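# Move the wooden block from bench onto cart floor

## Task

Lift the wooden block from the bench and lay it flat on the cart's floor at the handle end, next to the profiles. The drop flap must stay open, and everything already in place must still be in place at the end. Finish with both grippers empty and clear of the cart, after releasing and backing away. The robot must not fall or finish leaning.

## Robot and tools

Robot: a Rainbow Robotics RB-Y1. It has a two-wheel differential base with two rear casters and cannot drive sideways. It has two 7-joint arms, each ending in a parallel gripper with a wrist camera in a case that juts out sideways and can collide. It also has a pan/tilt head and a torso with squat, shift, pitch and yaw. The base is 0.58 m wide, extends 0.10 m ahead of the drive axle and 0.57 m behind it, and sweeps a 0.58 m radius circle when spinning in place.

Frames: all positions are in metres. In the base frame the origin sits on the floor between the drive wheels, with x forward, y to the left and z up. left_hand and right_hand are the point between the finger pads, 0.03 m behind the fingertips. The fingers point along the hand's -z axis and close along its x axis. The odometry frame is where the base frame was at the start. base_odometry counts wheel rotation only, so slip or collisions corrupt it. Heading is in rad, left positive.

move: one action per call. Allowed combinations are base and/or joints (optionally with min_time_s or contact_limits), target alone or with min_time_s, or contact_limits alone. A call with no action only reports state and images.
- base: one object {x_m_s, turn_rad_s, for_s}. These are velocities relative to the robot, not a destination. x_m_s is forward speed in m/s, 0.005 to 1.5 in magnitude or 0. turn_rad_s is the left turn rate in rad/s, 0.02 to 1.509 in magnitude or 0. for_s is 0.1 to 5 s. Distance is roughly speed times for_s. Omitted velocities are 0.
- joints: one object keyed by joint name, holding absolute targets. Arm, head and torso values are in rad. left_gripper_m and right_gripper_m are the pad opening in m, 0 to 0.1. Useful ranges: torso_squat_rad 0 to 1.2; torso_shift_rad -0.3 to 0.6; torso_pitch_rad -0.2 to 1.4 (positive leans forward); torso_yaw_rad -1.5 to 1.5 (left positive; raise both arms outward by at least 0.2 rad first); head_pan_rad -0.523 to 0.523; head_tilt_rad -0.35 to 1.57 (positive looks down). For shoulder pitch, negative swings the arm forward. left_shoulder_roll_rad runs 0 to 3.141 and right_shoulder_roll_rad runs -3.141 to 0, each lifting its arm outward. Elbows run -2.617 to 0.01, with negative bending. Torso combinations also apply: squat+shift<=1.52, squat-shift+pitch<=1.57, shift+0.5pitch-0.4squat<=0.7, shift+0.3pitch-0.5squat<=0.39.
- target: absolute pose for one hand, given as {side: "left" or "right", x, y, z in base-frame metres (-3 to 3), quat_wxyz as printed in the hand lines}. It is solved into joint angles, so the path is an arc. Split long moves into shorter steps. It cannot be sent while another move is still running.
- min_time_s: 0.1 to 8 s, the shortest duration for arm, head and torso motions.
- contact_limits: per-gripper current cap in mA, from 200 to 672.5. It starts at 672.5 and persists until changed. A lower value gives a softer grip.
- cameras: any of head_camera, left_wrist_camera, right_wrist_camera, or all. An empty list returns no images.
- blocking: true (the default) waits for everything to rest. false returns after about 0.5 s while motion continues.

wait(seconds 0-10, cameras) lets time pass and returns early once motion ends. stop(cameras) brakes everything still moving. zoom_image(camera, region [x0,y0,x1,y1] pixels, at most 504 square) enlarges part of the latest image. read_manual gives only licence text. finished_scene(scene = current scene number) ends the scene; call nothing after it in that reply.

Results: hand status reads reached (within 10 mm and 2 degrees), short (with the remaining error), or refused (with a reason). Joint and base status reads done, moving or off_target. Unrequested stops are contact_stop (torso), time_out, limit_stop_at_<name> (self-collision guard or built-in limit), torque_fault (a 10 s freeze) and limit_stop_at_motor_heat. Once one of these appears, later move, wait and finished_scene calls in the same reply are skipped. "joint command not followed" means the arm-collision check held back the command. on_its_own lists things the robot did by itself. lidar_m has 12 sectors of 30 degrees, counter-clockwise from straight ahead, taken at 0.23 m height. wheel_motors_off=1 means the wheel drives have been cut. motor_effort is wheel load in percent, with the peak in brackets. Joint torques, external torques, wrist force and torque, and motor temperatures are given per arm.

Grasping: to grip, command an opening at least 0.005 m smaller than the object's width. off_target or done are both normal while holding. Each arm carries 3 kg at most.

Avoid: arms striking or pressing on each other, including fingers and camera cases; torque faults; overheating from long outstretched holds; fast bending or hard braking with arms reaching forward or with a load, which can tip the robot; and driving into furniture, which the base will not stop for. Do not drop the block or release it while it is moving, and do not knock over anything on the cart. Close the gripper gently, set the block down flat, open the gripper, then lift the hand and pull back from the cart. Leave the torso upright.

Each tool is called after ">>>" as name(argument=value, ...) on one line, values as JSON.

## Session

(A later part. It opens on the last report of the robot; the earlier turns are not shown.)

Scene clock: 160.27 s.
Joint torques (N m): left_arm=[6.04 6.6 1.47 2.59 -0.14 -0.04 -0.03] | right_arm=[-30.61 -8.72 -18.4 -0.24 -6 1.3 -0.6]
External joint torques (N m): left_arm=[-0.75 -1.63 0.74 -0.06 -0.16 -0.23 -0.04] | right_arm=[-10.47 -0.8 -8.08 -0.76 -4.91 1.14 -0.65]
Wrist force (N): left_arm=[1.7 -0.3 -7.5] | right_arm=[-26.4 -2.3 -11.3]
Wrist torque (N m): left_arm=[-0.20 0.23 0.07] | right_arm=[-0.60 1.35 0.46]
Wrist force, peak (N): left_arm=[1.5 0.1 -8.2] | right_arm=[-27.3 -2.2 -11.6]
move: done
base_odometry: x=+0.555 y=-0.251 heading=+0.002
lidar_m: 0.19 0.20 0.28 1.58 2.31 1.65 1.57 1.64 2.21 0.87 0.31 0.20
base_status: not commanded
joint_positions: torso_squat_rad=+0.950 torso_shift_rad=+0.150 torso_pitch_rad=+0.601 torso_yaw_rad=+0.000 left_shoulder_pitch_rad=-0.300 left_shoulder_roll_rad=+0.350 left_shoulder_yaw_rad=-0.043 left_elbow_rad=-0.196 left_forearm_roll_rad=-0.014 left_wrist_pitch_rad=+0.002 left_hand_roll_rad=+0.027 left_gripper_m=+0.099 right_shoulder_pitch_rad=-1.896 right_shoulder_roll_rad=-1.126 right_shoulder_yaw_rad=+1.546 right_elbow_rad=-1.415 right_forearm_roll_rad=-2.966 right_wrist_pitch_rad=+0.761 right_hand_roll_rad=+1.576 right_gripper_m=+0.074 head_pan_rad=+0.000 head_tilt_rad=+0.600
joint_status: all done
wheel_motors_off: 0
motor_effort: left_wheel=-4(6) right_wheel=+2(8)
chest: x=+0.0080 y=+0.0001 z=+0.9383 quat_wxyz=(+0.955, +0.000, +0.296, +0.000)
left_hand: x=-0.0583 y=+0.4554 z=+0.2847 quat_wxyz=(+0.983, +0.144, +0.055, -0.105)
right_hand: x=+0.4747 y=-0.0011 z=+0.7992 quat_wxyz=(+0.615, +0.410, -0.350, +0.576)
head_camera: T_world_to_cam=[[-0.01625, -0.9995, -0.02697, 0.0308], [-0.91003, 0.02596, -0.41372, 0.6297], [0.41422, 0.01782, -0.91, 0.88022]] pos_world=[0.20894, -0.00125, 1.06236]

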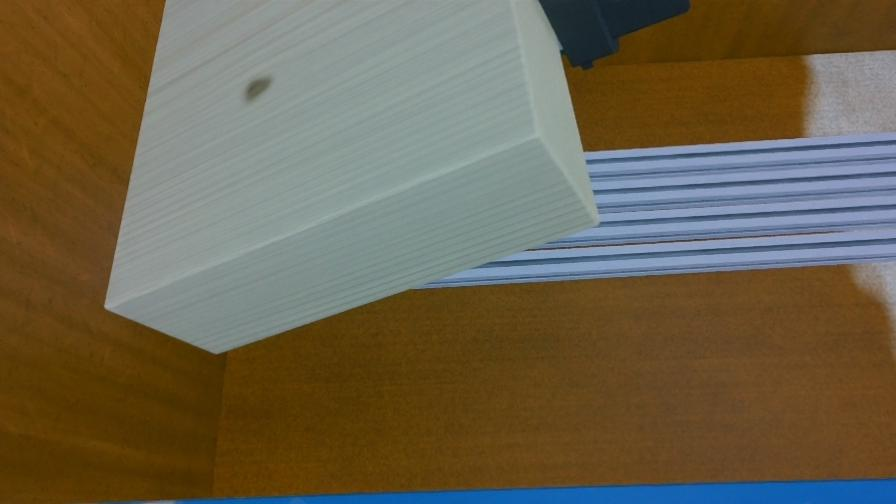

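>>> move(target={"side":"right","x":0.36,"y":0.01,"z":0.84,"quat_wxyz":[0.596,0.380,-0.380,0.596]}, min_time_s=1)

>>> move(joints={"torso_squat_rad":1.05,"torso_shift_rad":0.3,"torso_pitch_rad":0.78,"head_tilt_rad":0.45}, min_time_s=2)

>>> move(target={"side":"right","x":0.385,"y":0.03,"z":0.50,"quat_wxyz":[0.596,0.380,-0.380,0.596]}, min_time_s=1.5, cameras=["head_camera"])

Scene clock: 167.00 s.
Joint torques (N m): left_arm=[6.01 6.74 1.56 2.72 -0.01 -0.04 -0.01] | right_arm=[-23.42 -6.28 -17.03 -1.7 -3.21 -0.36 -0.59]
External joint torques (N m): left_arm=[-0.77 -1.49 0.83 0.08 -0.03 -0.23 -0.02] | right_arm=[-8.62 -0.37 -7.18 -1.52 -2.79 -0.16 -0.64]
Wrist force (N): left_arm=[1.7 0.2 -7.3] | right_arm=[-25.2 1.7 -10.7]
Wrist torque (N m): left_arm=[-0.28 0.21 0.06] | right_arm=[-0.30 1.29 0.47]
Wrist force, peak (N): left_arm=[2.1 -0.9 -8.2] | right_arm=[-26.5 2.8 -13.5]
move: done
base_odometry: x=+0.555 y=-0.251 heading=+0.002
lidar_m: 0.19 0.20 0.28 1.58 2.32 1.65 1.58 1.64 2.20 0.86 0.30 0.20
base_status: not commanded
joint_positions: torso_squat_rad=+0.950 torso_shift_rad=+0.150 torso_pitch_rad=+0.601 torso_yaw_rad=+0.000 left_shoulder_pitch_rad=-0.300 left_shoulder_roll_rad=+0.350 left_shoulder_yaw_rad=-0.043 left_elbow_rad=-0.196 left_forearm_roll_rad=-0.014 left_wrist_pitch_rad=+0.002 left_hand_roll_rad=+0.027 left_gripper_m=+0.099 right_shoulder_pitch_rad=-1.985 right_shoulder_roll_rad=-1.419 right_shoulder_yaw_rad=+1.611 right_elbow_rad=-2.118 right_forearm_roll_rad=-2.866 right_wrist_pitch_rad=+0.317 right_hand_roll_rad=+1.492 right_gripper_m=+0.074 head_pan_rad=+0.000 head_tilt_rad=+0.600
joint_status: all done
wheel_motors_off: 0
motor_effort: left_wheel=-4(5) right_wheel=+4(5)
chest: x=+0.0079 y=+0.0001 z=+0.9384 quat_wxyz=(+0.955, +0.000, +0.296, +0.000)
left_hand: x=-0.0582 y=+0.4554 z=+0.2847 quat_wxyz=(+0.983, +0.144, +0.055, -0.105)
right_hand: x=+0.3598 y=+0.0094 z=+0.8388 quat_wxyz=(+0.597, +0.381, -0.380, +0.596)
right_hand_status: reached (checked arc that bows 13 mm and turns the hand up to 6 deg, planned for 1.0 s): 1 mm and 0.1 deg off.
pictures: none

Scene clock: 169.30 s.
Joint torques (N m): left_arm=[10.78 5.54 1.54 4.45 0.04 0.4 0.04] | right_arm=[-22.64 -6.96 -16.78 -5.44 -3.21 1.11 -0.53]
External joint torques (N m): left_arm=[-0.92 -1.55 0.91 0 0.03 -0.14 0.02] | right_arm=[-8.63 -0.5 -7.46 -3.53 -2.76 0.94 -0.58]
Wrist force (N): left_arm=[2.7 -0.4 -7.1] | right_arm=[-25.4 -4.7 -10.4]
Wrist torque (N m): left_arm=[-0.16 0.26 0.05] | right_arm=[-0.65 1.43 0.49]
Wrist force, peak (N): left_arm=[1.3 -0.6 -8.3] | right_arm=[-26.8 -4.0 -10.8]
move: done
base_odometry: x=+0.555 y=-0.251 heading=+0.002
lidar_m: 0.19 0.20 0.26 1.58 2.33 1.65 1.57 1.63 2.20 0.87 0.28 0.21
base_status: not commanded
joint_positions: torso_squat_rad=+1.050 torso_shift_rad=+0.300 torso_pitch_rad=+0.781 torso_yaw_rad=+0.000 left_shoulder_pitch_rad=-0.300 left_shoulder_roll_rad=+0.350 left_shoulder_yaw_rad=-0.043 left_elbow_rad=-0.196 left_forearm_roll_rad=-0.014 left_wrist_pitch_rad=+0.002 left_hand_roll_rad=+0.027 left_gripper_m=+0.099 right_shoulder_pitch_rad=-1.985 right_shoulder_roll_rad=-1.419 right_shoulder_yaw_rad=+1.611 right_elbow_rad=-2.118 right_forearm_roll_rad=-2.866 right_wrist_pitch_rad=+0.317 right_hand_roll_rad=+1.492 right_gripper_m=+0.074 head_pan_rad=+0.000 head_tilt_rad=+0.450
joint_status: all done
wheel_motors_off: 0
motor_effort: left_wheel=-3(4) right_wheel=+4(7)
chest: x=+0.0928 y=+0.0001 z=+0.8331 quat_wxyz=(+0.925, +0.000, +0.381, +0.000)
left_hand: x=-0.0893 y=+0.4554 z=+0.2018 quat_wxyz=(+0.974, +0.134, +0.143, -0.117)
right_hand: x=+0.4215 y=+0.0093 z=+0.6720 quat_wxyz=(+0.629, +0.433, -0.325, +0.559)
pictures: none

Scene clock: 171.13 s.
Joint torques (N m): left_arm=[11.02 5.7 1.4 4.45 -0.1 0.38 0] | right_arm=[-17.18 -0.88 -13.38 -14.63 -1.53 3.67 -0.34]
External joint torques (N m): left_arm=[-0.68 -1.39 0.77 0 -0.12 -0.15 -0.02] | right_arm=[-5.07 6.02 -6.01 -9.04 -1.24 2.99 -0.38]
Wrist force (N): left_arm=[2.6 0.0 -7.4] | right_arm=[-25.7 0.6 -11.3]
Wrist torque (N m): left_arm=[-0.23 0.25 0.08] | right_arm=[-0.27 1.53 0.10]
Wrist force, peak (N): left_arm=[2.7 -0.1 -8.3] | right_arm=[-12.7 -30.7 -4.4]
move: done
base_odometry: x=+0.555 y=-0.251 heading=+0.002
lidar_m: 0.19 0.20 0.26 1.58 2.31 1.65 1.57 1.65 2.19 0.86 0.29 0.20
base_status: not commanded
joint_positions: torso_squat_rad=+1.050 torso_shift_rad=+0.300 torso_pitch_rad=+0.781 torso_yaw_rad=+0.000 left_shoulder_pitch_rad=-0.300 left_shoulder_roll_rad=+0.350 left_shoulder_yaw_rad=-0.043 left_elbow_rad=-0.196 left_forearm_roll_rad=-0.014 left_wrist_pitch_rad=+0.002 left_hand_roll_rad=+0.027 left_gripper_m=+0.099 right_shoulder_pitch_rad=-1.361 right_shoulder_roll_rad=-1.065 right_shoulder_yaw_rad=+1.387 right_elbow_rad=-1.810 right_forearm_roll_rad=-2.713 right_wrist_pitch_rad=+0.196 right_hand_roll_rad=+1.996 right_gripper_m=+0.074 head_pan_rad=+0.000 head_tilt_rad=+0.450
joint_status: all done
wheel_motors_off: 0
motor_effort: left_wheel=-4(7) right_wheel=-1(5)
chest: x=+0.0928 y=+0.0001 z=+0.8331 quat_wxyz=(+0.925, +0.000, +0.380, +0.000)
left_hand: x=-0.0892 y=+0.4554 z=+0.2018 quat_wxyz=(+0.974, +0.134, +0.143, -0.117)
right_hand: x=+0.3854 y=+0.0281 z=+0.4984 quat_wxyz=(+0.599, +0.377, -0.378, +0.597)
right_hand_status: reached (checked arc that bows 19 mm and turns the hand up to 10 deg, planned for 1.5 s): 3 mm and 0.5 deg off.
head_camera: T_world_to_cam=[[-0.01718, -0.9995, -0.02642, 0.02876], [-0.92193, 0.02606, -0.38648, 0.65234], [0.38698, 0.01772, -0.92192, 0.73346]] pos_world=[0.31807, -0.00125, 0.92907]

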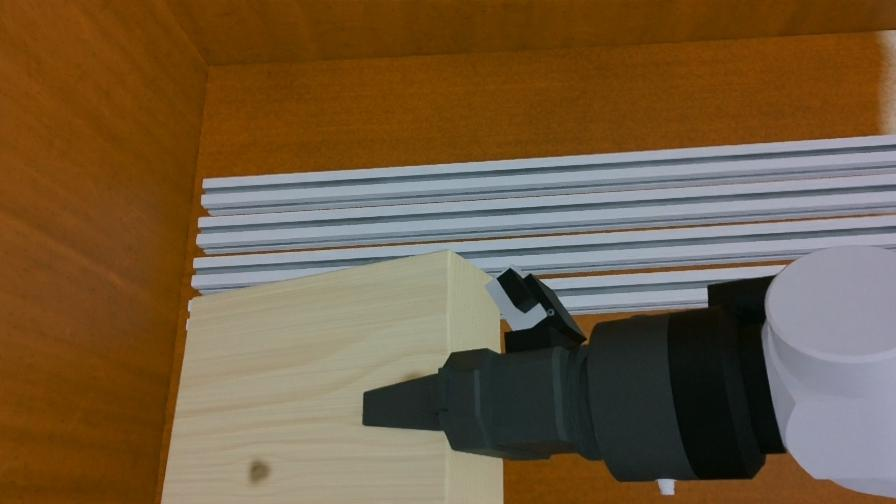

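>>> move(target={"side":"right","x":0.398,"y":0.02,"z":0.43,"quat_wxyz":[0.596,0.380,-0.380,0.596]}, min_time_s=1.2, cameras=["head_camera","right_wrist_camera"])

Scene clock: 175.17 s.
Joint torques (N m): left_arm=[10.86 5.75 1.42 4.52 -0.16 0.45 -0.07] | right_arm=[-15.23 -0.82 -10.5 -11.85 -2.87 4.01 -0.7]
External joint torques (N m): left_arm=[-0.83 -1.34 0.78 0.07 -0.18 -0.08 -0.09] | right_arm=[-3.52 5.56 -4.08 -6.56 -2.3 3.06 -0.75]
Wrist force (N): left_arm=[2.6 -0.2 -7.5] | right_arm=[-22.3 0.9 -8.4]
Wrist torque (N m): left_arm=[-0.22 0.27 0.07] | right_arm=[-0.63 0.76 0.40]
Wrist force, peak (N): left_arm=[2.9 0.1 -8.2] | right_arm=[-28.1 -0.9 -11.3]
move: done
base_odometry: x=+0.555 y=-0.251 heading=+0.002
lidar_m: 0.18 0.20 0.27 1.57 2.33 1.64 1.57 1.63 2.18 0.87 0.29 0.20
base_status: not commanded
joint_positions: torso_squat_rad=+1.050 torso_shift_rad=+0.300 torso_pitch_rad=+0.780 torso_yaw_rad=+0.000 left_shoulder_pitch_rad=-0.300 left_shoulder_roll_rad=+0.350 left_shoulder_yaw_rad=-0.043 left_elbow_rad=-0.196 left_forearm_roll_rad=-0.014 left_wrist_pitch_rad=+0.002 left_hand_roll_rad=+0.027 left_gripper_m=+0.099 right_shoulder_pitch_rad=-1.226 right_shoulder_roll_rad=-0.888 right_shoulder_yaw_rad=+1.274 right_elbow_rad=-1.442 right_forearm_roll_rad=-2.735 right_wrist_pitch_rad=+0.417 right_hand_roll_rad=+2.173 right_gripper_m=+0.074 head_pan_rad=+0.000 head_tilt_rad=+0.450
joint_status: all done
wheel_motors_off: 0
motor_effort: left_wheel=-2(6) right_wheel=+3(4)
chest: x=+0.0927 y=+0.0000 z=+0.8331 quat_wxyz=(+0.925, +0.000, +0.380, +0.000)
left_hand: x=-0.0891 y=+0.4554 z=+0.2018 quat_wxyz=(+0.974, +0.134, +0.143, -0.117)
right_hand: x=+0.3980 y=+0.0185 z=+0.4290 quat_wxyz=(+0.598, +0.378, -0.379, +0.597)
right_hand_status: reached (checked arc that bows 11 mm and turns the hand up to 2 deg, planned for 1.2 s): 2 mm and 0.3 deg off.
head_camera: T_world_to_cam=[[-0.01717, -0.9995, -0.02642, 0.02876], [-0.92181, 0.02606, -0.38677, 0.65243], [0.38727, 0.01772, -0.9218, 0.73342]] pos_world=[0.31787, -0.00125, 0.92917]
right_wrist_camera: T_world_to_cam=[[0.02843, -0.40286, -0.91482, 0.38732], [-0.86239, -0.47266, 0.18134, 0.30136], [-0.50545, 0.78377, -0.36086, 0.41364]] pos_world=[0.45795, -0.02572, 0.44894]

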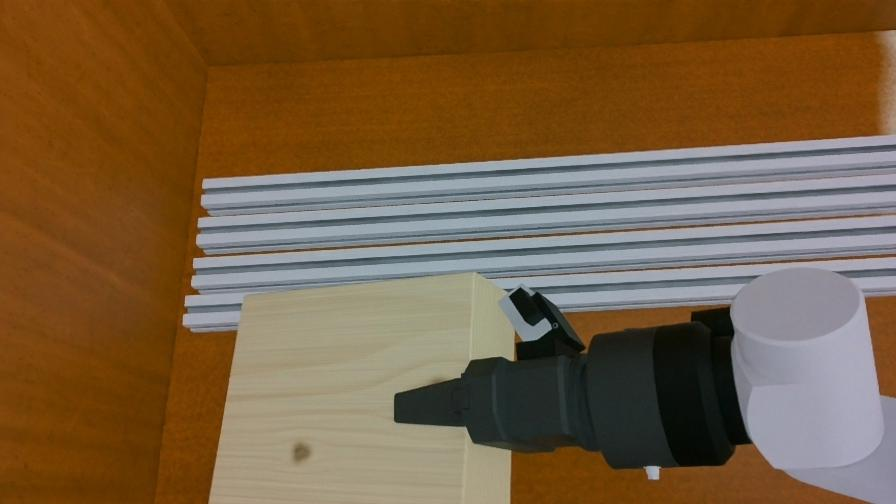

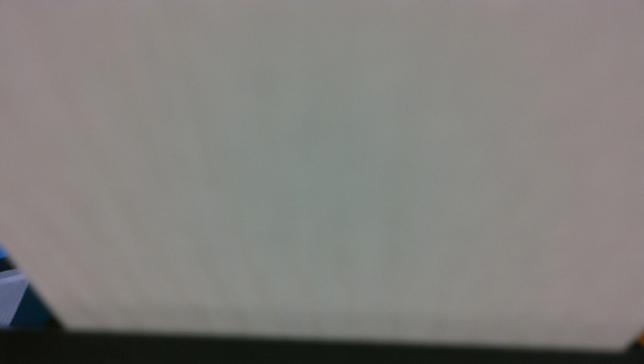

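>>> move(target={"side":"right","x":0.384,"y":0.035,"z":0.415,"quat_wxyz":[0.561,0.4304,-0.4304,0.561]}, min_time_s=1.2)

>>> move(target={"side":"right","x":0.384,"y":0.037,"z":0.385,"quat_wxyz":[0.5377,0.4592,-0.4592,0.5377]}, min_time_s=1.2, cameras=["head_camera","right_wrist_camera"])

Scene clock: 180.33 s.
Joint torques (N m): left_arm=[10.64 5.48 1.32 4.54 -0.09 0.42 0.03] | right_arm=[3.84 28.63 -5.33 -19.67 -4.19 9.16 -1.26]
External joint torques (N m): left_arm=[-0.99 -1.56 0.69 0.12 -0.11 -0.1 0.01] | right_arm=[14.48 33.61 -0.24 -14.24 -3.38 7.82 -1.3]
Wrist force (N): left_arm=[2.3 -0.5 -7.3] | right_arm=[-31.4 -12.8 -5.9]
Wrist torque (N m): left_arm=[-0.14 0.24 0.08] | right_arm=[0.11 1.48 1.02]
Wrist force, peak (N): left_arm=[3.5 -0.9 -8.1] | right_arm=[-33.9 -15.3 -5.2]
move: done
base_odometry: x=+0.555 y=-0.251 heading=+0.002
lidar_m: 0.19 0.19 0.27 1.58 2.31 1.66 1.57 1.65 2.20 0.85 0.28 0.20
base_status: not commanded
joint_positions: torso_squat_rad=+1.050 torso_shift_rad=+0.299 torso_pitch_rad=+0.778 torso_yaw_rad=-0.001 left_shoulder_pitch_rad=-0.300 left_shoulder_roll_rad=+0.350 left_shoulder_yaw_rad=-0.043 left_elbow_rad=-0.196 left_forearm_roll_rad=-0.014 left_wrist_pitch_rad=+0.002 left_hand_roll_rad=+0.027 left_gripper_m=+0.099 right_shoulder_pitch_rad=-1.101 right_shoulder_roll_rad=-0.712 right_shoulder_yaw_rad=+1.122 right_elbow_rad=-1.166 right_forearm_roll_rad=-2.808 right_wrist_pitch_rad=+0.686 right_hand_roll_rad=+2.406 right_gripper_m=+0.074 head_pan_rad=+0.000 head_tilt_rad=+0.450
joint_status: all done
wheel_motors_off: 0
motor_effort: left_wheel=-7(8) right_wheel=-12(12)
chest: x=+0.0919 y=+0.0008 z=+0.8337 quat_wxyz=(+0.925, -0.001, +0.379, +0.000)
left_hand: x=-0.0886 y=+0.4548 z=+0.2010 quat_wxyz=(+0.974, +0.133, +0.142, -0.117)
right_hand: x=+0.3880 y=+0.0303 z=+0.4145 quat_wxyz=(+0.563, +0.423, -0.430, +0.565)
right_hand_status: reached (checked arc that bows 8 mm and turns the hand up to 10 deg, planned for 1.2 s): 6 mm and 1.0 deg off.
pictures: none

Scene clock: 190.97 s.
Joint torques (N m): left_arm=[10.13 5.32 1.41 4.22 -0.15 0.29 0.05] | right_arm=[8.99 43.27 -9.83 -19.6 -4.51 6.82 -0.25]
External joint torques (N m): left_arm=[-1.31 -1.65 0.79 -0.13 -0.17 -0.22 0.03] | right_arm=[20.19 48.14 -5.34 -15.01 -3.61 5.4 -0.3]
External joint torques when the fault began: right_arm=[30.08 71.58 -6.02 -14.33 -4.08 5.38 0.27]
Wrist force (N): left_arm=[2.7 -0.3 -7.6] | right_arm=[-27.0 1.4 -6.6]
Wrist torque (N m): left_arm=[-0.22 0.22 0.10] | right_arm=[-0.12 1.55 0.12]
Wrist force, peak (N): left_arm=[5.9 -0.4 -7.9] | right_arm=[-33.7 -17.4 -10.3]
move: torque_fault
TORQUE FAULT: right_shoulder_roll_rad reached its load limit. The robot stopped for 10 seconds, dropped its targets and accepts commands again. Before the stop ended, the hold on right_shoulder_roll_rad was turned back by 0.2 degrees, the way its load pushed it. The stop added 9.3 s to the call.
base_odometry: x=+0.555 y=-0.251 heading=+0.002
lidar_m: 0.18 0.19 0.27 1.57 2.31 1.67 1.57 1.65 2.21 0.86 0.29 0.20
base_status: not commanded
joint_positions: torso_squat_rad=+1.050 torso_shift_rad=+0.297 torso_pitch_rad=+0.772 torso_yaw_rad=-0.003 left_shoulder_pitch_rad=-0.300 left_shoulder_roll_rad=+0.350 left_shoulder_yaw_rad=-0.043 left_elbow_rad=-0.196 left_forearm_roll_rad=-0.014 left_wrist_pitch_rad=+0.002 left_hand_roll_rad=+0.027 left_gripper_m=+0.099 right_shoulder_pitch_rad=-1.124 right_shoulder_roll_rad=-0.622 right_shoulder_yaw_rad=+1.099 right_elbow_rad=-0.929 right_forearm_roll_rad=-2.834 right_wrist_pitch_rad=+0.849 right_hand_roll_rad=+2.486 right_gripper_m=+0.074 head_pan_rad=+0.000 head_tilt_rad=+0.450
joint_status: right_shoulder_roll_rad torque_fault (moved +0.092 of +0.246); right_shoulder_yaw_rad torque_fault (moved -0.023 of -0.053); right_elbow_rad torque_fault (moved +0.238 of +0.501); right_forearm_roll_rad torque_fault (moved -0.026 of -0.058); right_wrist_pitch_rad torque_fault (moved +0.163 of +0.344); right_hand_roll_rad torque_fault (moved +0.080 of +0.167); the others done
wheel_motors_off: 0
on_its_own: right_shoulder_roll_rad is held at -0.610, not at your -0.466, since a torque_fault; right_shoulder_yaw_rad is held at +1.098, not at your +1.069, since a torque_fault; right_elbow_rad is held at -0.932, not at your -0.666, since a torque_fault; right_forearm_roll_rad is held at -2.835, not at your -2.865, since a torque_fault; right_wrist_pitch_rad is held at +0.850, not at your +1.030, since a torque_fault; right_hand_roll_rad is held at +2.486, not at your +2.573, since a torque_fault
motor_effort: left_wheel=-4(18) right_wheel=-2(11)
chest: x=+0.0899 y=+0.0020 z=+0.8350 quat_wxyz=(+0.926, -0.003, +0.377, -0.001)
left_hand: x=-0.0871 y=+0.4537 z=+0.1997 quat_wxyz=(+0.975, +0.132, +0.139, -0.117)
right_hand: x=+0.3991 y=+0.0212 z=+0.3993 quat_wxyz=(+0.554, +0.423, -0.441, +0.565)
right_hand_status: short (checked arc that bows 18 mm and turns the hand up to 6 deg, planned for 1.2 s): torque_fault, 26 mm and 5.9 deg off.
head_camera: T_world_to_cam=[[-0.01677, -0.99964, -0.02096, 0.02608], [-0.91873, 0.02368, -0.39418, 0.6564], [0.39453, 0.01265, -0.9188, 0.73309]] pos_world=[0.31426, 0.00126, 0.93284]
right_wrist_camera: T_world_to_cam=[[0.05804, -0.2268, -0.97221, 0.36855], [-0.86477, -0.498, 0.06455, 0.357], [-0.4988, 0.83699, -0.22503, 0.34332]] pos_world=[0.45858, -0.02599, 0.41252]

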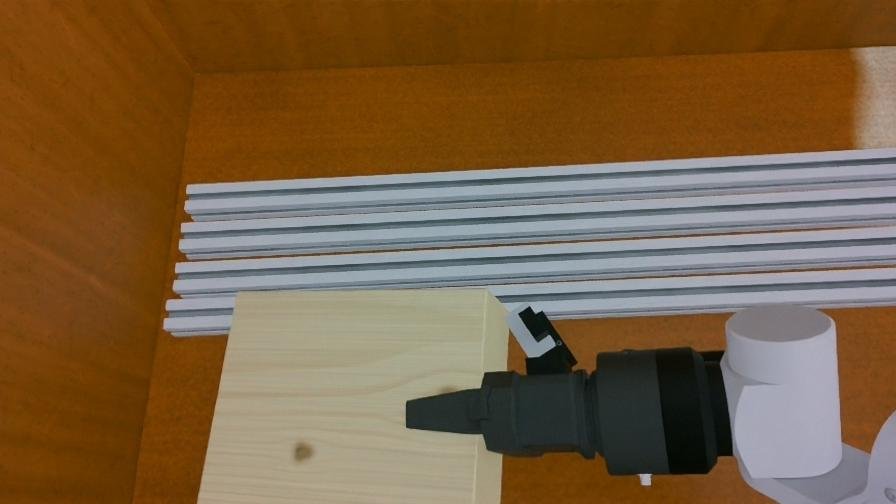

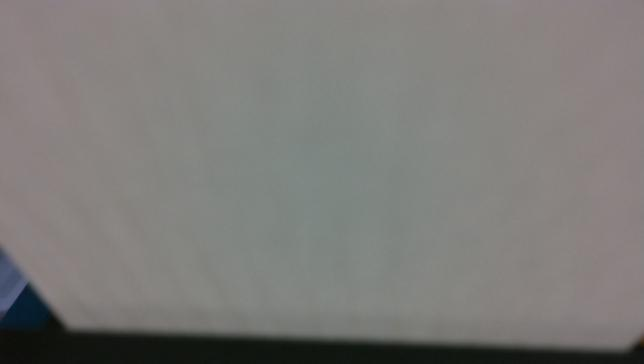

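>>> move(target={"side":"right","x":0.395,"y":0.02,"z":0.50,"quat_wxyz":[0.596,0.380,-0.380,0.596]}, min_time_s=1)

>>> move(target={"side":"right","x":0.36,"y":0.01,"z":0.66,"quat_wxyz":[0.596,0.380,-0.380,0.596]}, min_time_s=1)

>>> move(joints={"torso_squat_rad":1.05,"torso_shift_rad":0.42,"torso_pitch_rad":0.9,"torso_yaw_rad":0,"head_tilt_rad":0.3}, min_time_s=2, cameras=["head_camera"])

Scene clock: 204.63 s.
Joint torques (N m): left_arm=[10.51 5.45 1.54 4.21 -0.01 0.36 0.01] | right_arm=[-19.44 -1.91 -12.74 -14.39 -2.37 3.3 0.31]
External joint torques (N m): left_arm=[-1.2 -1.64 0.91 -0.24 -0.03 -0.17 -0.01] | right_arm=[-7.55 5.43 -5.33 -8.92 -1.96 2.63 0.26]
Wrist force (N): left_arm=[3.2 0.3 -6.8] | right_arm=[-25.7 1.0 -11.4]
Wrist torque (N m): left_arm=[-0.29 0.34 0.06] | right_arm=[-0.13 1.50 0.01]
Wrist force, peak (N): left_arm=[3.4 -0.2 -8.5] | right_arm=[-34.0 -4.6 -9.0]
move: done
base_odometry: x=+0.555 y=-0.251 heading=+0.002
lidar_m: 0.19 0.20 0.27 1.58 2.30 1.65 1.57 1.64 2.21 0.87 0.29 0.20
base_status: not commanded
joint_positions: torso_squat_rad=+1.050 torso_shift_rad=+0.300 torso_pitch_rad=+0.781 torso_yaw_rad=+0.000 left_shoulder_pitch_rad=-0.300 left_shoulder_roll_rad=+0.350 left_shoulder_yaw_rad=-0.043 left_elbow_rad=-0.196 left_forearm_roll_rad=-0.014 left_wrist_pitch_rad=+0.002 left_hand_roll_rad=+0.027 left_gripper_m=+0.099 right_shoulder_pitch_rad=-1.312 right_shoulder_roll_rad=-1.062 right_shoulder_yaw_rad=+1.316 right_elbow_rad=-1.751 right_forearm_roll_rad=-2.668 right_wrist_pitch_rad=+0.282 right_hand_roll_rad=+1.969 right_gripper_m=+0.075 head_pan_rad=+0.000 head_tilt_rad=+0.450
joint_status: all done
wheel_motors_off: 0
motor_effort: left_wheel=+3(18) right_wheel=-5(28)
chest: x=+0.0928 y=+0.0001 z=+0.8331 quat_wxyz=(+0.925, +0.000, +0.380, +0.000)
left_hand: x=-0.0892 y=+0.4554 z=+0.2018 quat_wxyz=(+0.974, +0.134, +0.143, -0.117)
right_hand: x=+0.3952 y=+0.0182 z=+0.4939 quat_wxyz=(+0.598, +0.383, -0.379, +0.593)
right_hand_status: reached (checked arc that bows 27 mm and turns the hand up to 10 deg, planned for 1.0 s): 6 mm and 0.6 deg off.
pictures: none

Scene clock: 205.97 s.
Joint torques (N m): left_arm=[10.55 5.47 1.54 4.21 0.05 0.34 0.07] | right_arm=[-17.12 -3.5 -13.72 -10.24 -0.39 0.19 0.03]
External joint torques (N m): left_arm=[-1.16 -1.62 0.91 -0.24 0.03 -0.19 0.05] | right_arm=[-6.04 3.08 -6.02 -6.31 -0.46 0.19 -0.01]
Wrist force (N): left_arm=[2.4 -0.3 -6.8] | right_arm=[-25.9 0.7 -10.7]
Wrist torque (N m): left_arm=[-0.22 0.21 0.06] | right_arm=[-0.20 1.43 -0.05]
Wrist force, peak (N): left_arm=[2.4 -0.3 -8.4] | right_arm=[-41.0 -45.0 -15.0]
move: done
base_odometry: x=+0.555 y=-0.251 heading=+0.002
lidar_m: 0.18 0.19 0.26 1.58 2.31 1.63 1.58 1.64 2.21 0.87 0.28 0.18
base_status: not commanded
joint_positions: torso_squat_rad=+1.050 torso_shift_rad=+0.300 torso_pitch_rad=+0.781 torso_yaw_rad=+0.000 left_shoulder_pitch_rad=-0.300 left_shoulder_roll_rad=+0.350 left_shoulder_yaw_rad=-0.043 left_elbow_rad=-0.196 left_forearm_roll_rad=-0.014 left_wrist_pitch_rad=+0.002 left_hand_roll_rad=+0.027 left_gripper_m=+0.099 right_shoulder_pitch_rad=-1.840 right_shoulder_roll_rad=-1.475 right_shoulder_yaw_rad=+1.626 right_elbow_rad=-2.396 right_forearm_roll_rad=-2.655 right_wrist_pitch_rad=+0.005 right_hand_roll_rad=+1.589 right_gripper_m=+0.075 head_pan_rad=+0.000 head_tilt_rad=+0.450
joint_status: all done
wheel_motors_off: 0
motor_effort: left_wheel=+4(9) right_wheel=-3(17)
chest: x=+0.0928 y=+0.0001 z=+0.8331 quat_wxyz=(+0.925, +0.000, +0.381, +0.000)
left_hand: x=-0.0893 y=+0.4554 z=+0.2018 quat_wxyz=(+0.974, +0.134, +0.143, -0.117)
right_hand: x=+0.3609 y=+0.0085 z=+0.6586 quat_wxyz=(+0.595, +0.383, -0.384, +0.593)
right_hand_status: reached (checked arc that bows 20 mm and turns the hand up to 5 deg, planned for 1.0 s): 2 mm and 0.7 deg off.
pictures: none

Scene clock: 208.27 s.
Joint torques (N m): left_arm=[13.72 4.79 1.49 5.53 -0.13 0.54 -0.01] | right_arm=[-16.46 -3.96 -13.03 -11.9 -0.42 1.04 0.15]
External joint torques (N m): left_arm=[-1.07 -1.4 0.93 -0.05 -0.14 -0.21 -0.03] | right_arm=[-6.26 2.84 -5.93 -6.95 -0.48 0.81 0.1]
Wrist force (N): left_arm=[3.1 0.1 -7.3] | right_arm=[-26.0 -2.6 -10.6]
Wrist torque (N m): left_arm=[-0.21 0.26 0.04] | right_arm=[-0.31 1.45 -0.02]
Wrist force, peak (N): left_arm=[3.7 0.1 -7.8] | right_arm=[-26.2 -1.4 -11.2]
move: done
base_odometry: x=+0.555 y=-0.251 heading=+0.002
lidar_m: 0.18 0.19 0.27 1.58 2.28 1.65 1.57 1.63 2.21 0.91 0.28 0.18
base_status: not commanded
joint_positions: torso_squat_rad=+1.050 torso_shift_rad=+0.420 torso_pitch_rad=+0.901 torso_yaw_rad=+0.000 left_shoulder_pitch_rad=-0.300 left_shoulder_roll_rad=+0.350 left_shoulder_yaw_rad=-0.043 left_elbow_rad=-0.196 left_forearm_roll_rad=-0.014 left_wrist_pitch_rad=+0.002 left_hand_roll_rad=+0.027 left_gripper_m=+0.099 right_shoulder_pitch_rad=-1.840 right_shoulder_roll_rad=-1.475 right_shoulder_yaw_rad=+1.626 right_elbow_rad=-2.396 right_forearm_roll_rad=-2.655 right_wrist_pitch_rad=+0.005 right_hand_roll_rad=+1.589 right_gripper_m=+0.075 head_pan_rad=+0.000 head_tilt_rad=+0.300
joint_status: all done
wheel_motors_off: 0
motor_effort: left_wheel=+5(5) right_wheel=-5(7)
chest: x=+0.1566 y=+0.0001 z=+0.7907 quat_wxyz=(+0.900, +0.000, +0.435, +0.000)
left_hand: x=-0.0997 y=+0.4554 z=+0.1858 quat_wxyz=(+0.963, +0.127, +0.201, -0.125)
right_hand: x=+0.4020 y=+0.0085 z=+0.5853 quat_wxyz=(+0.617, +0.418, -0.348, +0.569)
head_camera: T_world_to_cam=[[-0.01628, -0.99951, -0.02688, 0.02858], [-0.90994, 0.02596, -0.41393, 0.7209], [0.41442, 0.01772, -0.90991, 0.62642]] pos_world=[0.39684, -0.00125, 0.86916]

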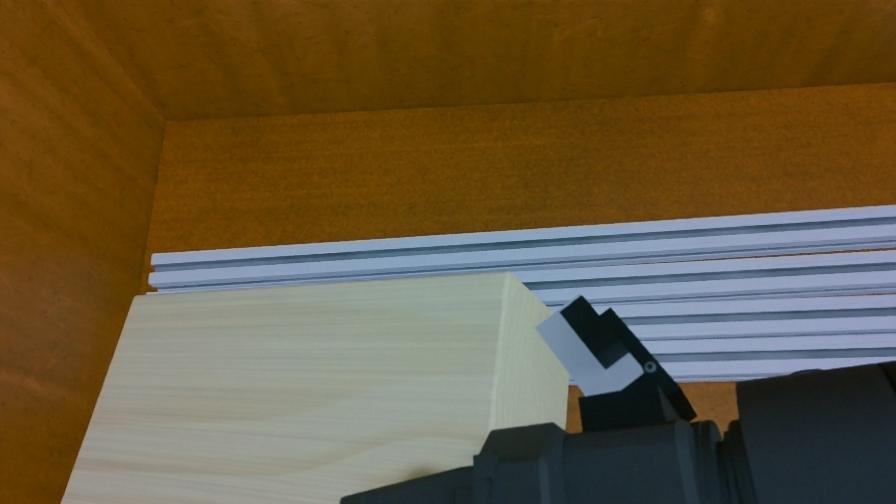

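>>> move(target={"side":"right","x":0.386,"y":0.02,"z":0.48,"quat_wxyz":[0.596,0.380,-0.380,0.596]}, min_time_s=1.2)

>>> move(target={"side":"right","x":0.386,"y":0.03,"z":0.415,"quat_wxyz":[0.5774,0.4082,-0.4082,0.5774]}, min_time_s=1.2, cameras=["head_camera"])

Scene clock: 211.43 s.
Joint torques (N m): left_arm=[13.58 4.87 1.15 5.48 -0.09 0.56 0.02] | right_arm=[-13.69 -1.53 -13.15 -16.57 0.18 1.27 0.17]
External joint torques (N m): left_arm=[-1.21 -1.33 0.6 -0.1 -0.1 -0.19 0] | right_arm=[-4.68 5.53 -7.08 -9.8 0.07 1.07 0.12]
Wrist force (N): left_arm=[3.1 -0.2 -7.2] | right_arm=[-25.6 0.9 -11.4]
Wrist torque (N m): left_arm=[-0.22 0.24 0.07] | right_arm=[-0.08 1.47 -0.21]
Wrist force, peak (N): left_arm=[3.5 0.4 -8.0] | right_arm=[-28.4 1.1 -11.3]
move: done
base_odometry: x=+0.555 y=-0.251 heading=+0.002
lidar_m: 0.18 0.18 0.26 1.58 2.31 1.66 1.57 1.65 2.22 0.90 0.29 0.19
base_status: not commanded
joint_positions: torso_squat_rad=+1.050 torso_shift_rad=+0.420 torso_pitch_rad=+0.901 torso_yaw_rad=+0.000 left_shoulder_pitch_rad=-0.300 left_shoulder_roll_rad=+0.350 left_shoulder_yaw_rad=-0.043 left_elbow_rad=-0.196 left_forearm_roll_rad=-0.014 left_wrist_pitch_rad=+0.002 left_hand_roll_rad=+0.027 left_gripper_m=+0.099 right_shoulder_pitch_rad=-1.420 right_shoulder_roll_rad=-1.229 right_shoulder_yaw_rad=+1.470 right_elbow_rad=-2.132 right_forearm_roll_rad=-2.362 right_wrist_pitch_rad=-0.031 right_hand_roll_rad=+1.710 right_gripper_m=+0.075 head_pan_rad=+0.000 head_tilt_rad=+0.300
joint_status: all done
wheel_motors_off: 0
motor_effort: left_wheel=+5(5) right_wheel=-6(7)
chest: x=+0.1566 y=+0.0001 z=+0.7907 quat_wxyz=(+0.900, +0.000, +0.435, +0.000)
left_hand: x=-0.0997 y=+0.4554 z=+0.1858 quat_wxyz=(+0.963, +0.127, +0.201, -0.125)
right_hand: x=+0.3864 y=+0.0181 z=+0.4780 quat_wxyz=(+0.600, +0.376, -0.377, +0.598)
right_hand_status: reached (checked arc that bows 11 mm and turns the hand up to 7 deg, planned for 1.2 s): 3 mm and 0.8 deg off.
pictures: none

Scene clock: 213.03 s.
Joint torques (N m): left_arm=[13.59 4.73 1.39 5.43 -0.05 0.56 -0.02] | right_arm=[30.38 39.19 -6.67 -18.42 -2.78 2.87 -0.02]
External joint torques (N m): left_arm=[-1.16 -1.4 0.84 -0.14 -0.06 -0.19 -0.05] | right_arm=[37.1 44.88 -1.82 -10.93 -2.24 2.16 -0.07]
Wrist force (N): left_arm=[4.0 -0.4 -7.1] | right_arm=[-26.6 2.3 -9.5]
Wrist torque (N m): left_arm=[-0.18 0.42 0.07] | right_arm=[-0.12 1.42 -0.18]
Wrist force, peak (N): left_arm=[3.8 0.1 -7.7] | right_arm=[-30.4 3.5 -10.3]
move: done
base_odometry: x=+0.555 y=-0.251 heading=+0.005
lidar_m: 0.18 0.18 0.25 1.57 2.29 1.65 1.57 1.65 2.22 0.89 0.28 0.19
base_status: not commanded
joint_positions: torso_squat_rad=+1.050 torso_shift_rad=+0.420 torso_pitch_rad=+0.900 torso_yaw_rad=+0.000 left_shoulder_pitch_rad=-0.300 left_shoulder_roll_rad=+0.350 left_shoulder_yaw_rad=-0.043 left_elbow_rad=-0.196 left_forearm_roll_rad=-0.014 left_wrist_pitch_rad=+0.002 left_hand_roll_rad=+0.027 left_gripper_m=+0.099 right_shoulder_pitch_rad=-0.979 right_shoulder_roll_rad=-0.944 right_shoulder_yaw_rad=+1.002 right_elbow_rad=-1.756 right_forearm_roll_rad=-2.307 right_wrist_pitch_rad=+0.358 right_hand_roll_rad=+1.968 right_gripper_m=+0.075 head_pan_rad=+0.000 head_tilt_rad=+0.300
joint_status: all done
wheel_motors_off: 0
on_its_own: right_wheel is at rest, and its effort (-100) is outside its rest range (-51 to +51)
motor_effort: left_wheel=+40(49) right_wheel=-100(100)
chest: x=+0.1565 y=+0.0013 z=+0.7911 quat_wxyz=(+0.901, -0.002, +0.435, +0.000)
left_hand: x=-0.1001 y=+0.4545 z=+0.1847 quat_wxyz=(+0.964, +0.125, +0.201, -0.124)
right_hand: x=+0.3913 y=+0.0269 z=+0.4145 quat_wxyz=(+0.577, +0.401, -0.407, +0.584)
right_hand_status: reached (checked arc that bows 13 mm and turns the hand up to 6 deg, planned for 1.2 s): 6 mm and 1.1 deg off.
head_camera: T_world_to_cam=[[-0.01407, -0.9996, -0.02441, 0.02756], [-0.9095, 0.02294, -0.41506, 0.72164], [0.41546, 0.01636, -0.90947, 0.62625]] pos_world=[0.39654, 0.00074, 0.86975]

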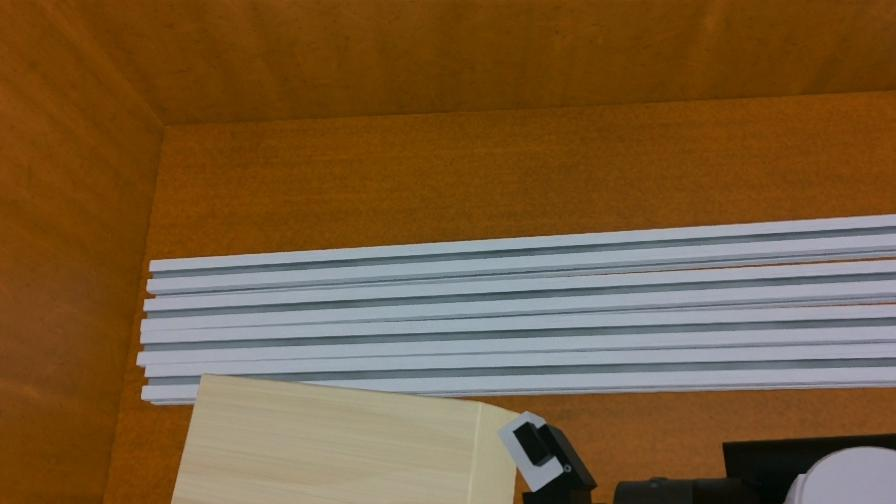

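>>> move(target={"side":"right","x":0.386,"y":0.02,"z":0.50,"quat_wxyz":[0.596,0.380,-0.380,0.596]}, min_time_s=1)

>>> move(joints={"right_shoulder_pitch_rad":-1.666,"right_shoulder_roll_rad":-1.058,"right_shoulder_yaw_rad":1.924,"right_elbow_rad":-1.85,"right_forearm_roll_rad":-1.084,"right_wrist_pitch_rad":-0.475,"right_hand_roll_rad":0.366}, min_time_s=2, cameras=["head_camera"])

Scene clock: 226.80 s.
Joint torques (N m): left_arm=[13.4 4.82 1.33 5.55 -0.11 0.54 0] | right_arm=[-14.92 -2.73 -11.4 -16.69 0.35 -0.61 0.14]
External joint torques (N m): left_arm=[-1.39 -1.38 0.77 -0.03 -0.12 -0.21 -0.02] | right_arm=[-5.7 4.43 -5.19 -10.2 0.15 -0.39 0.1]
Wrist force (N): left_arm=[3.4 0.0 -7.0] | right_arm=[-25.6 1.3 -10.9]
Wrist torque (N m): left_arm=[-0.22 0.34 0.11] | right_arm=[-0.04 1.42 -0.02]
Wrist force, peak (N): left_arm=[3.4 -0.4 -8.2] | right_arm=[-31.7 -1.7 -8.7]
move: done
base_odometry: x=+0.561 y=-0.251 heading=+0.027
lidar_m: 0.18 0.19 0.26 1.58 2.25 1.65 1.57 1.67 2.28 0.77 0.25 0.18
base_status: not commanded
joint_positions: torso_squat_rad=+1.050 torso_shift_rad=+0.420 torso_pitch_rad=+0.901 torso_yaw_rad=+0.000 left_shoulder_pitch_rad=-0.300 left_shoulder_roll_rad=+0.350 left_shoulder_yaw_rad=-0.043 left_elbow_rad=-0.196 left_forearm_roll_rad=-0.014 left_wrist_pitch_rad=+0.002 left_hand_roll_rad=+0.027 left_gripper_m=+0.099 right_shoulder_pitch_rad=-1.482 right_shoulder_roll_rad=-1.271 right_shoulder_yaw_rad=+1.513 right_elbow_rad=-2.194 right_forearm_roll_rad=-2.175 right_wrist_pitch_rad=-0.059 right_hand_roll_rad=+1.483 right_gripper_m=+0.075 head_pan_rad=+0.000 head_tilt_rad=+0.300
joint_status: all done
wheel_motors_off: 0 (was 1 since the last result)
motor_effort: left_wheel=+1(2) right_wheel=+1(3)
chest: x=+0.1567 y=+0.0001 z=+0.7907 quat_wxyz=(+0.900, +0.000, +0.435, +0.000)
left_hand: x=-0.0997 y=+0.4554 z=+0.1858 quat_wxyz=(+0.963, +0.127, +0.201, -0.125)
right_hand: x=+0.3862 y=+0.0175 z=+0.4976 quat_wxyz=(+0.597, +0.381, -0.381, +0.594)
right_hand_status: reached (checked arc that bows 15 mm and turns the hand up to 5 deg, planned for 1.0 s): 4 mm and 0.3 deg off.
pictures: none

Scene clock: 229.10 s.
Joint torques (N m): left_arm=[13.35 4.83 1.43 5.42 -0.14 0.66 0.09] | right_arm=[-17.62 -0.34 -10.58 -13.66 1.68 -7.84 0.08]
External joint torques (N m): left_arm=[-1.43 -1.36 0.87 -0.17 -0.15 -0.09 0.06] | right_arm=[-6.87 5.57 -5.14 -8.17 1.18 -6.13 0.03]
Wrist force (N): left_arm=[4.0 0.1 -6.8] | right_arm=[-26.5 0.3 -8.7]
Wrist torque (N m): left_arm=[-0.23 0.39 0.07] | right_arm=[-0.16 1.58 -0.02]
Wrist force, peak (N): left_arm=[4.3 -0.2 -7.6] | right_arm=[-28.5 0.1 -8.5]
move: done
base_odometry: x=+0.561 y=-0.251 heading=+0.027
lidar_m: 0.17 0.18 0.26 1.57 2.26 1.65 1.57 1.68 2.27 0.78 0.27 0.19
base_status: not commanded
joint_positions: torso_squat_rad=+1.050 torso_shift_rad=+0.420 torso_pitch_rad=+0.901 torso_yaw_rad=+0.000 left_shoulder_pitch_rad=-0.300 left_shoulder_roll_rad=+0.350 left_shoulder_yaw_rad=-0.043 left_elbow_rad=-0.196 left_forearm_roll_rad=-0.014 left_wrist_pitch_rad=+0.002 left_hand_roll_rad=+0.027 left_gripper_m=+0.099 right_shoulder_pitch_rad=-1.664 right_shoulder_roll_rad=-1.059 right_shoulder_yaw_rad=+1.925 right_elbow_rad=-1.848 right_forearm_roll_rad=-1.084 right_wrist_pitch_rad=-0.473 right_hand_roll_rad=+0.366 right_gripper_m=+0.075 head_pan_rad=+0.000 head_tilt_rad=+0.300
joint_status: all done
wheel_motors_off: 0
motor_effort: left_wheel=+1(2) right_wheel=+2(3)
chest: x=+0.1567 y=+0.0001 z=+0.7907 quat_wxyz=(+0.900, +0.000, +0.435, +0.000)
left_hand: x=-0.0997 y=+0.4554 z=+0.1858 quat_wxyz=(+0.963, +0.127, +0.201, -0.125)
right_hand: x=+0.3760 y=+0.0230 z=+0.4365 quat_wxyz=(+0.573, +0.426, -0.403, +0.573)
head_camera: T_world_to_cam=[[-0.01628, -0.99951, -0.02688, 0.02858], [-0.90994, 0.02596, -0.41393, 0.7209], [0.41442, 0.01772, -0.90991, 0.62642]] pos_world=[0.39684, -0.00125, 0.86916]

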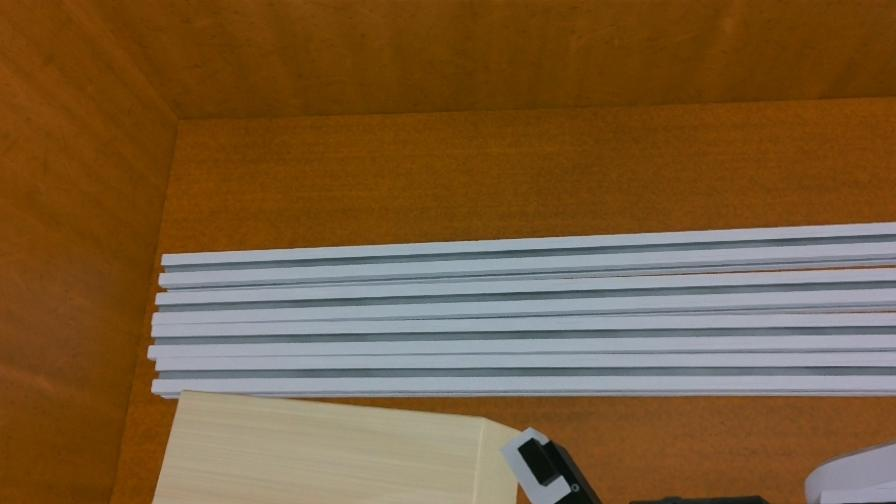

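>>> move(target={"side":"right","x":0.395,"y":0.03,"z":0.41,"quat_wxyz":[0.5233,0.4575,-0.4015,0.5963]}, min_time_s=1.2, cameras=["head_camera"])

Scene clock: 236.43 s.
Joint torques (N m): left_arm=[13.52 5.06 1.04 5.58 -0.03 0.57 0.02] | right_arm=[-19.77 -0.82 -10.83 -10.57 0.47 -8.74 -0.15]
External joint torques (N m): left_arm=[-1.27 -1.14 0.49 0 -0.04 -0.18 0] | right_arm=[-6.86 4.5 -5.37 -6.88 0.24 -6.88 -0.2]
Wrist force (N): left_arm=[3.2 0.2 -6.9] | right_arm=[-27.6 1.2 -7.4]
Wrist torque (N m): left_arm=[-0.24 0.31 0.07] | right_arm=[-0.20 1.53 0.01]
Wrist force, peak (N): left_arm=[3.5 0.1 -8.4] | right_arm=[-28.6 -0.5 -7.2]
move: done
base_odometry: x=+0.561 y=-0.251 heading=+0.027
lidar_m: 0.17 0.18 0.26 1.58 2.25 1.65 1.59 1.66 2.29 0.77 0.27 0.19
base_status: not commanded
joint_positions: torso_squat_rad=+1.050 torso_shift_rad=+0.420 torso_pitch_rad=+0.901 torso_yaw_rad=+0.000 left_shoulder_pitch_rad=-0.300 left_shoulder_roll_rad=+0.350 left_shoulder_yaw_rad=-0.043 left_elbow_rad=-0.196 left_forearm_roll_rad=-0.014 left_wrist_pitch_rad=+0.002 left_hand_roll_rad=+0.027 left_gripper_m=+0.099 right_shoulder_pitch_rad=-1.760 right_shoulder_roll_rad=-0.903 right_shoulder_yaw_rad=+2.059 right_elbow_rad=-1.548 right_forearm_roll_rad=-0.856 right_wrist_pitch_rad=-0.686 right_hand_roll_rad=+0.072 right_gripper_m=+0.075 head_pan_rad=+0.000 head_tilt_rad=+0.300
joint_status: all done
wheel_motors_off: 0
motor_effort: left_wheel=+1(2) right_wheel=+1(3)
chest: x=+0.1567 y=+0.0001 z=+0.7907 quat_wxyz=(+0.900, +0.000, +0.435, +0.000)
left_hand: x=-0.0997 y=+0.4554 z=+0.1858 quat_wxyz=(+0.963, +0.127, +0.201, -0.125)
right_hand: x=+0.3947 y=+0.0286 z=+0.4085 quat_wxyz=(+0.525, +0.455, -0.400, +0.597)
right_hand_status: reached (checked arc that bows 8 mm and turns the hand up to 7 deg, planned for 1.2 s): 2 mm and 0.4 deg off.
head_camera: T_world_to_cam=[[-0.01628, -0.99951, -0.02688, 0.02858], [-0.90994, 0.02596, -0.41393, 0.7209], [0.41442, 0.01772, -0.90991, 0.62642]] pos_world=[0.39684, -0.00125, 0.86916]

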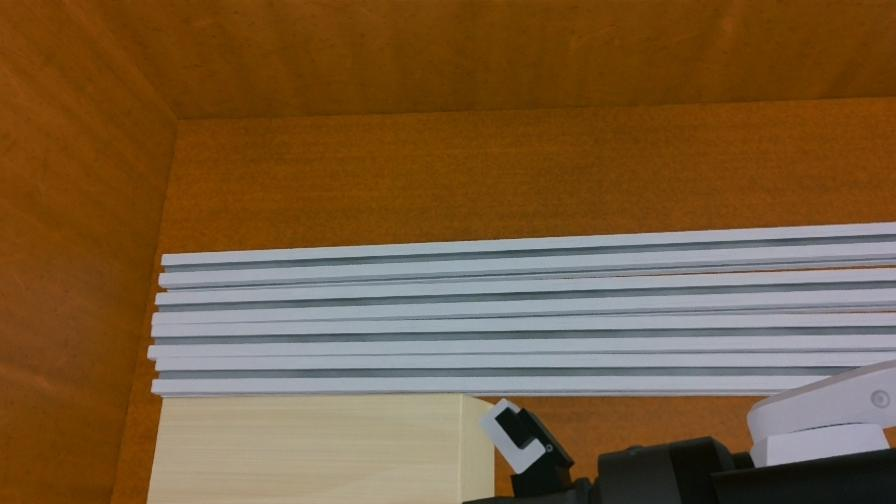

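>>> move(target={"side":"right","x":0.39,"y":0.03,"z":0.375,"quat_wxyz":[0.5016,0.488,-0.4284,0.5715]}, min_time_s=1.2, cameras=["head_camera"])

Scene clock: 240.03 s.
Joint torques (N m): left_arm=[13.52 4.82 1.07 5.51 -0.11 0.62 0.03] | right_arm=[-17.55 0.39 -9.56 -8.74 -0.05 -9.02 -0.1]
External joint torques (N m): left_arm=[-1.26 -1.37 0.51 -0.07 -0.12 -0.14 0] | right_arm=[-5.17 5 -5.19 -6.16 -0.15 -7.12 -0.15]
Wrist force (N): left_arm=[3.8 0.0 -7.4] | right_arm=[-28.1 0.5 -3.9]
Wrist torque (N m): left_arm=[-0.21 0.32 0.06] | right_arm=[-0.10 1.62 -0.05]
Wrist force, peak (N): left_arm=[4.0 0.5 -8.0] | right_arm=[-30.3 -0.1 -4.3]
move: done
base_odometry: x=+0.561 y=-0.251 heading=+0.027
lidar_m: 0.18 0.19 0.26 1.57 2.26 1.64 1.57 1.67 2.27 0.77 0.27 0.18
base_status: not commanded
joint_positions: torso_squat_rad=+1.050 torso_shift_rad=+0.420 torso_pitch_rad=+0.901 torso_yaw_rad=+0.000 left_shoulder_pitch_rad=-0.300 left_shoulder_roll_rad=+0.350 left_shoulder_yaw_rad=-0.043 left_elbow_rad=-0.196 left_forearm_roll_rad=-0.014 left_wrist_pitch_rad=+0.002 left_hand_roll_rad=+0.027 left_gripper_m=+0.099 right_shoulder_pitch_rad=-1.636 right_shoulder_roll_rad=-0.736 right_shoulder_yaw_rad=+2.078 right_elbow_rad=-1.201 right_forearm_roll_rad=-0.795 right_wrist_pitch_rad=-0.948 right_hand_roll_rad=-0.008 right_gripper_m=+0.074 head_pan_rad=+0.000 head_tilt_rad=+0.300
joint_status: all done
wheel_motors_off: 0
motor_effort: left_wheel=+1(2) right_wheel=+2(3)
chest: x=+0.1566 y=+0.0001 z=+0.7907 quat_wxyz=(+0.900, +0.000, +0.435, +0.000)
left_hand: x=-0.0997 y=+0.4554 z=+0.1858 quat_wxyz=(+0.963, +0.127, +0.201, -0.125)
right_hand: x=+0.3899 y=+0.0287 z=+0.3737 quat_wxyz=(+0.503, +0.486, -0.427, +0.573)
right_hand_status: reached (checked arc that bows 14 mm and turns the hand up to 6 deg, planned for 1.2 s): 2 mm and 0.3 deg off.
head_camera: T_world_to_cam=[[-0.01628, -0.99951, -0.02688, 0.02858], [-0.90994, 0.02596, -0.41393, 0.7209], [0.41442, 0.01772, -0.90991, 0.62642]] pos_world=[0.39684, -0.00125, 0.86916]

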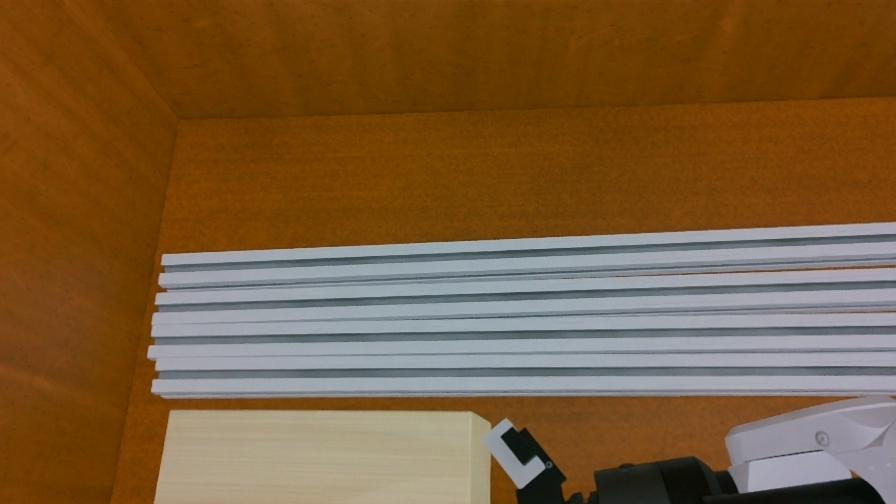

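>>> move(target={"side":"right","x":0.39,"y":0.03,"z":0.361,"quat_wxyz":[0.5016,0.488,-0.4284,0.5715]}, min_time_s=0.8)

>>> move(target={"side":"right","x":0.39,"y":0.03,"z":0.353,"quat_wxyz":[0.5016,0.488,-0.4284,0.5715]}, min_time_s=0.8)

Scene clock: 242.07 s.
Joint torques (N m): left_arm=[13.33 4.77 1.28 5.57 -0.02 0.51 0.01] | right_arm=[-14.85 0.92 -6.12 -5.46 0.66 -6.5 0.44]
External joint torques (N m): left_arm=[-1.45 -1.43 0.72 -0.01 -0.03 -0.24 -0.02] | right_arm=[-2.58 5.2 -2.04 -3.3 0.62 -4.6 0.39]
Wrist force (N): left_arm=[3.4 0.1 -7.5] | right_arm=[-22.6 -0.3 -3.3]
Wrist torque (N m): left_arm=[-0.23 0.26 0.03] | right_arm=[-0.30 0.43 -0.46]
Wrist force, peak (N): left_arm=[4.2 -0.7 -7.6] | right_arm=[-28.8 -0.1 -3.6]
move: done
base_odometry: x=+0.561 y=-0.251 heading=+0.027
lidar_m: 0.18 0.19 0.26 1.56 2.25 1.64 1.58 1.66 2.28 0.78 0.26 0.18
base_status: not commanded
joint_positions: torso_squat_rad=+1.050 torso_shift_rad=+0.420 torso_pitch_rad=+0.901 torso_yaw_rad=+0.000 left_shoulder_pitch_rad=-0.300 left_shoulder_roll_rad=+0.350 left_shoulder_yaw_rad=-0.043 left_elbow_rad=-0.196 left_forearm_roll_rad=-0.014 left_wrist_pitch_rad=+0.002 left_hand_roll_rad=+0.027 left_gripper_m=+0.099 right_shoulder_pitch_rad=-1.605 right_shoulder_roll_rad=-0.683 right_shoulder_yaw_rad=+2.083 right_elbow_rad=-1.092 right_forearm_roll_rad=-0.786 right_wrist_pitch_rad=-0.995 right_hand_roll_rad=-0.037 right_gripper_m=+0.074 head_pan_rad=+0.000 head_tilt_rad=+0.300
joint_status: all done
wheel_motors_off: 0
motor_effort: left_wheel=+1(2) right_wheel=+1(3)
chest: x=+0.1566 y=+0.0001 z=+0.7907 quat_wxyz=(+0.900, +0.000, +0.435, +0.000)
left_hand: x=-0.0997 y=+0.4554 z=+0.1858 quat_wxyz=(+0.963, +0.127, +0.201, -0.125)
right_hand: x=+0.3903 y=+0.0291 z=+0.3603 quat_wxyz=(+0.503, +0.487, -0.428, +0.572)
right_hand_status: reached (checked arc that bows 4 mm and turns the hand up to 1 deg, planned for 0.8 s): 1 mm and 0.2 deg off.
pictures: none

Scene clock: 243.20 s.
Joint torques (N m): left_arm=[13.66 4.7 1.36 5.52 -0.03 0.53 0.01] | right_arm=[-10.78 -0.13 -0.94 -1.07 2.2 0.87 1.71]
External joint torques (N m): left_arm=[-1.12 -1.51 0.8 -0.05 -0.04 -0.22 -0.02] | right_arm=[1.43 3.95 2.98 0.87 2.19 2.77 1.66]
Wrist force (N): left_arm=[3.3 0.0 -7.3] | right_arm=[-5.5 -5.2 7.0]
Wrist torque (N m): left_arm=[-0.23 0.30 0.10] | right_arm=[-0.46 -2.97 -1.87]
Wrist force, peak (N): left_arm=[3.5 0.0 -8.0] | right_arm=[-24.9 0.2 -3.3]
move: done
base_odometry: x=+0.561 y=-0.251 heading=+0.027
lidar_m: 0.17 0.17 0.26 1.58 2.25 1.65 1.58 1.65 2.26 0.76 0.27 0.19
base_status: not commanded
joint_positions: torso_squat_rad=+1.050 torso_shift_rad=+0.420 torso_pitch_rad=+0.900 torso_yaw_rad=+0.000 left_shoulder_pitch_rad=-0.300 left_shoulder_roll_rad=+0.350 left_shoulder_yaw_rad=-0.043 left_elbow_rad=-0.196 left_forearm_roll_rad=-0.014 left_wrist_pitch_rad=+0.002 left_hand_roll_rad=+0.027 left_gripper_m=+0.099 right_shoulder_pitch_rad=-1.588 right_shoulder_roll_rad=-0.655 right_shoulder_yaw_rad=+2.085 right_elbow_rad=-1.033 right_forearm_roll_rad=-0.782 right_wrist_pitch_rad=-1.020 right_hand_roll_rad=-0.052 right_gripper_m=+0.074 head_pan_rad=+0.000 head_tilt_rad=+0.300
joint_status: all done
wheel_motors_off: 0
motor_effort: left_wheel=+1(2) right_wheel=+2(3)
chest: x=+0.1565 y=+0.0000 z=+0.7908 quat_wxyz=(+0.900, +0.000, +0.435, +0.000)
left_hand: x=-0.0996 y=+0.4554 z=+0.1859 quat_wxyz=(+0.963, +0.127, +0.201, -0.125)
right_hand: x=+0.3906 y=+0.0299 z=+0.3540 quat_wxyz=(+0.502, +0.487, -0.429, +0.571)
right_hand_status: reached (checked arc that bows 2 mm and turns the hand up to 0 deg, planned for 0.8 s): 1 mm and 0.2 deg off.
pictures: none


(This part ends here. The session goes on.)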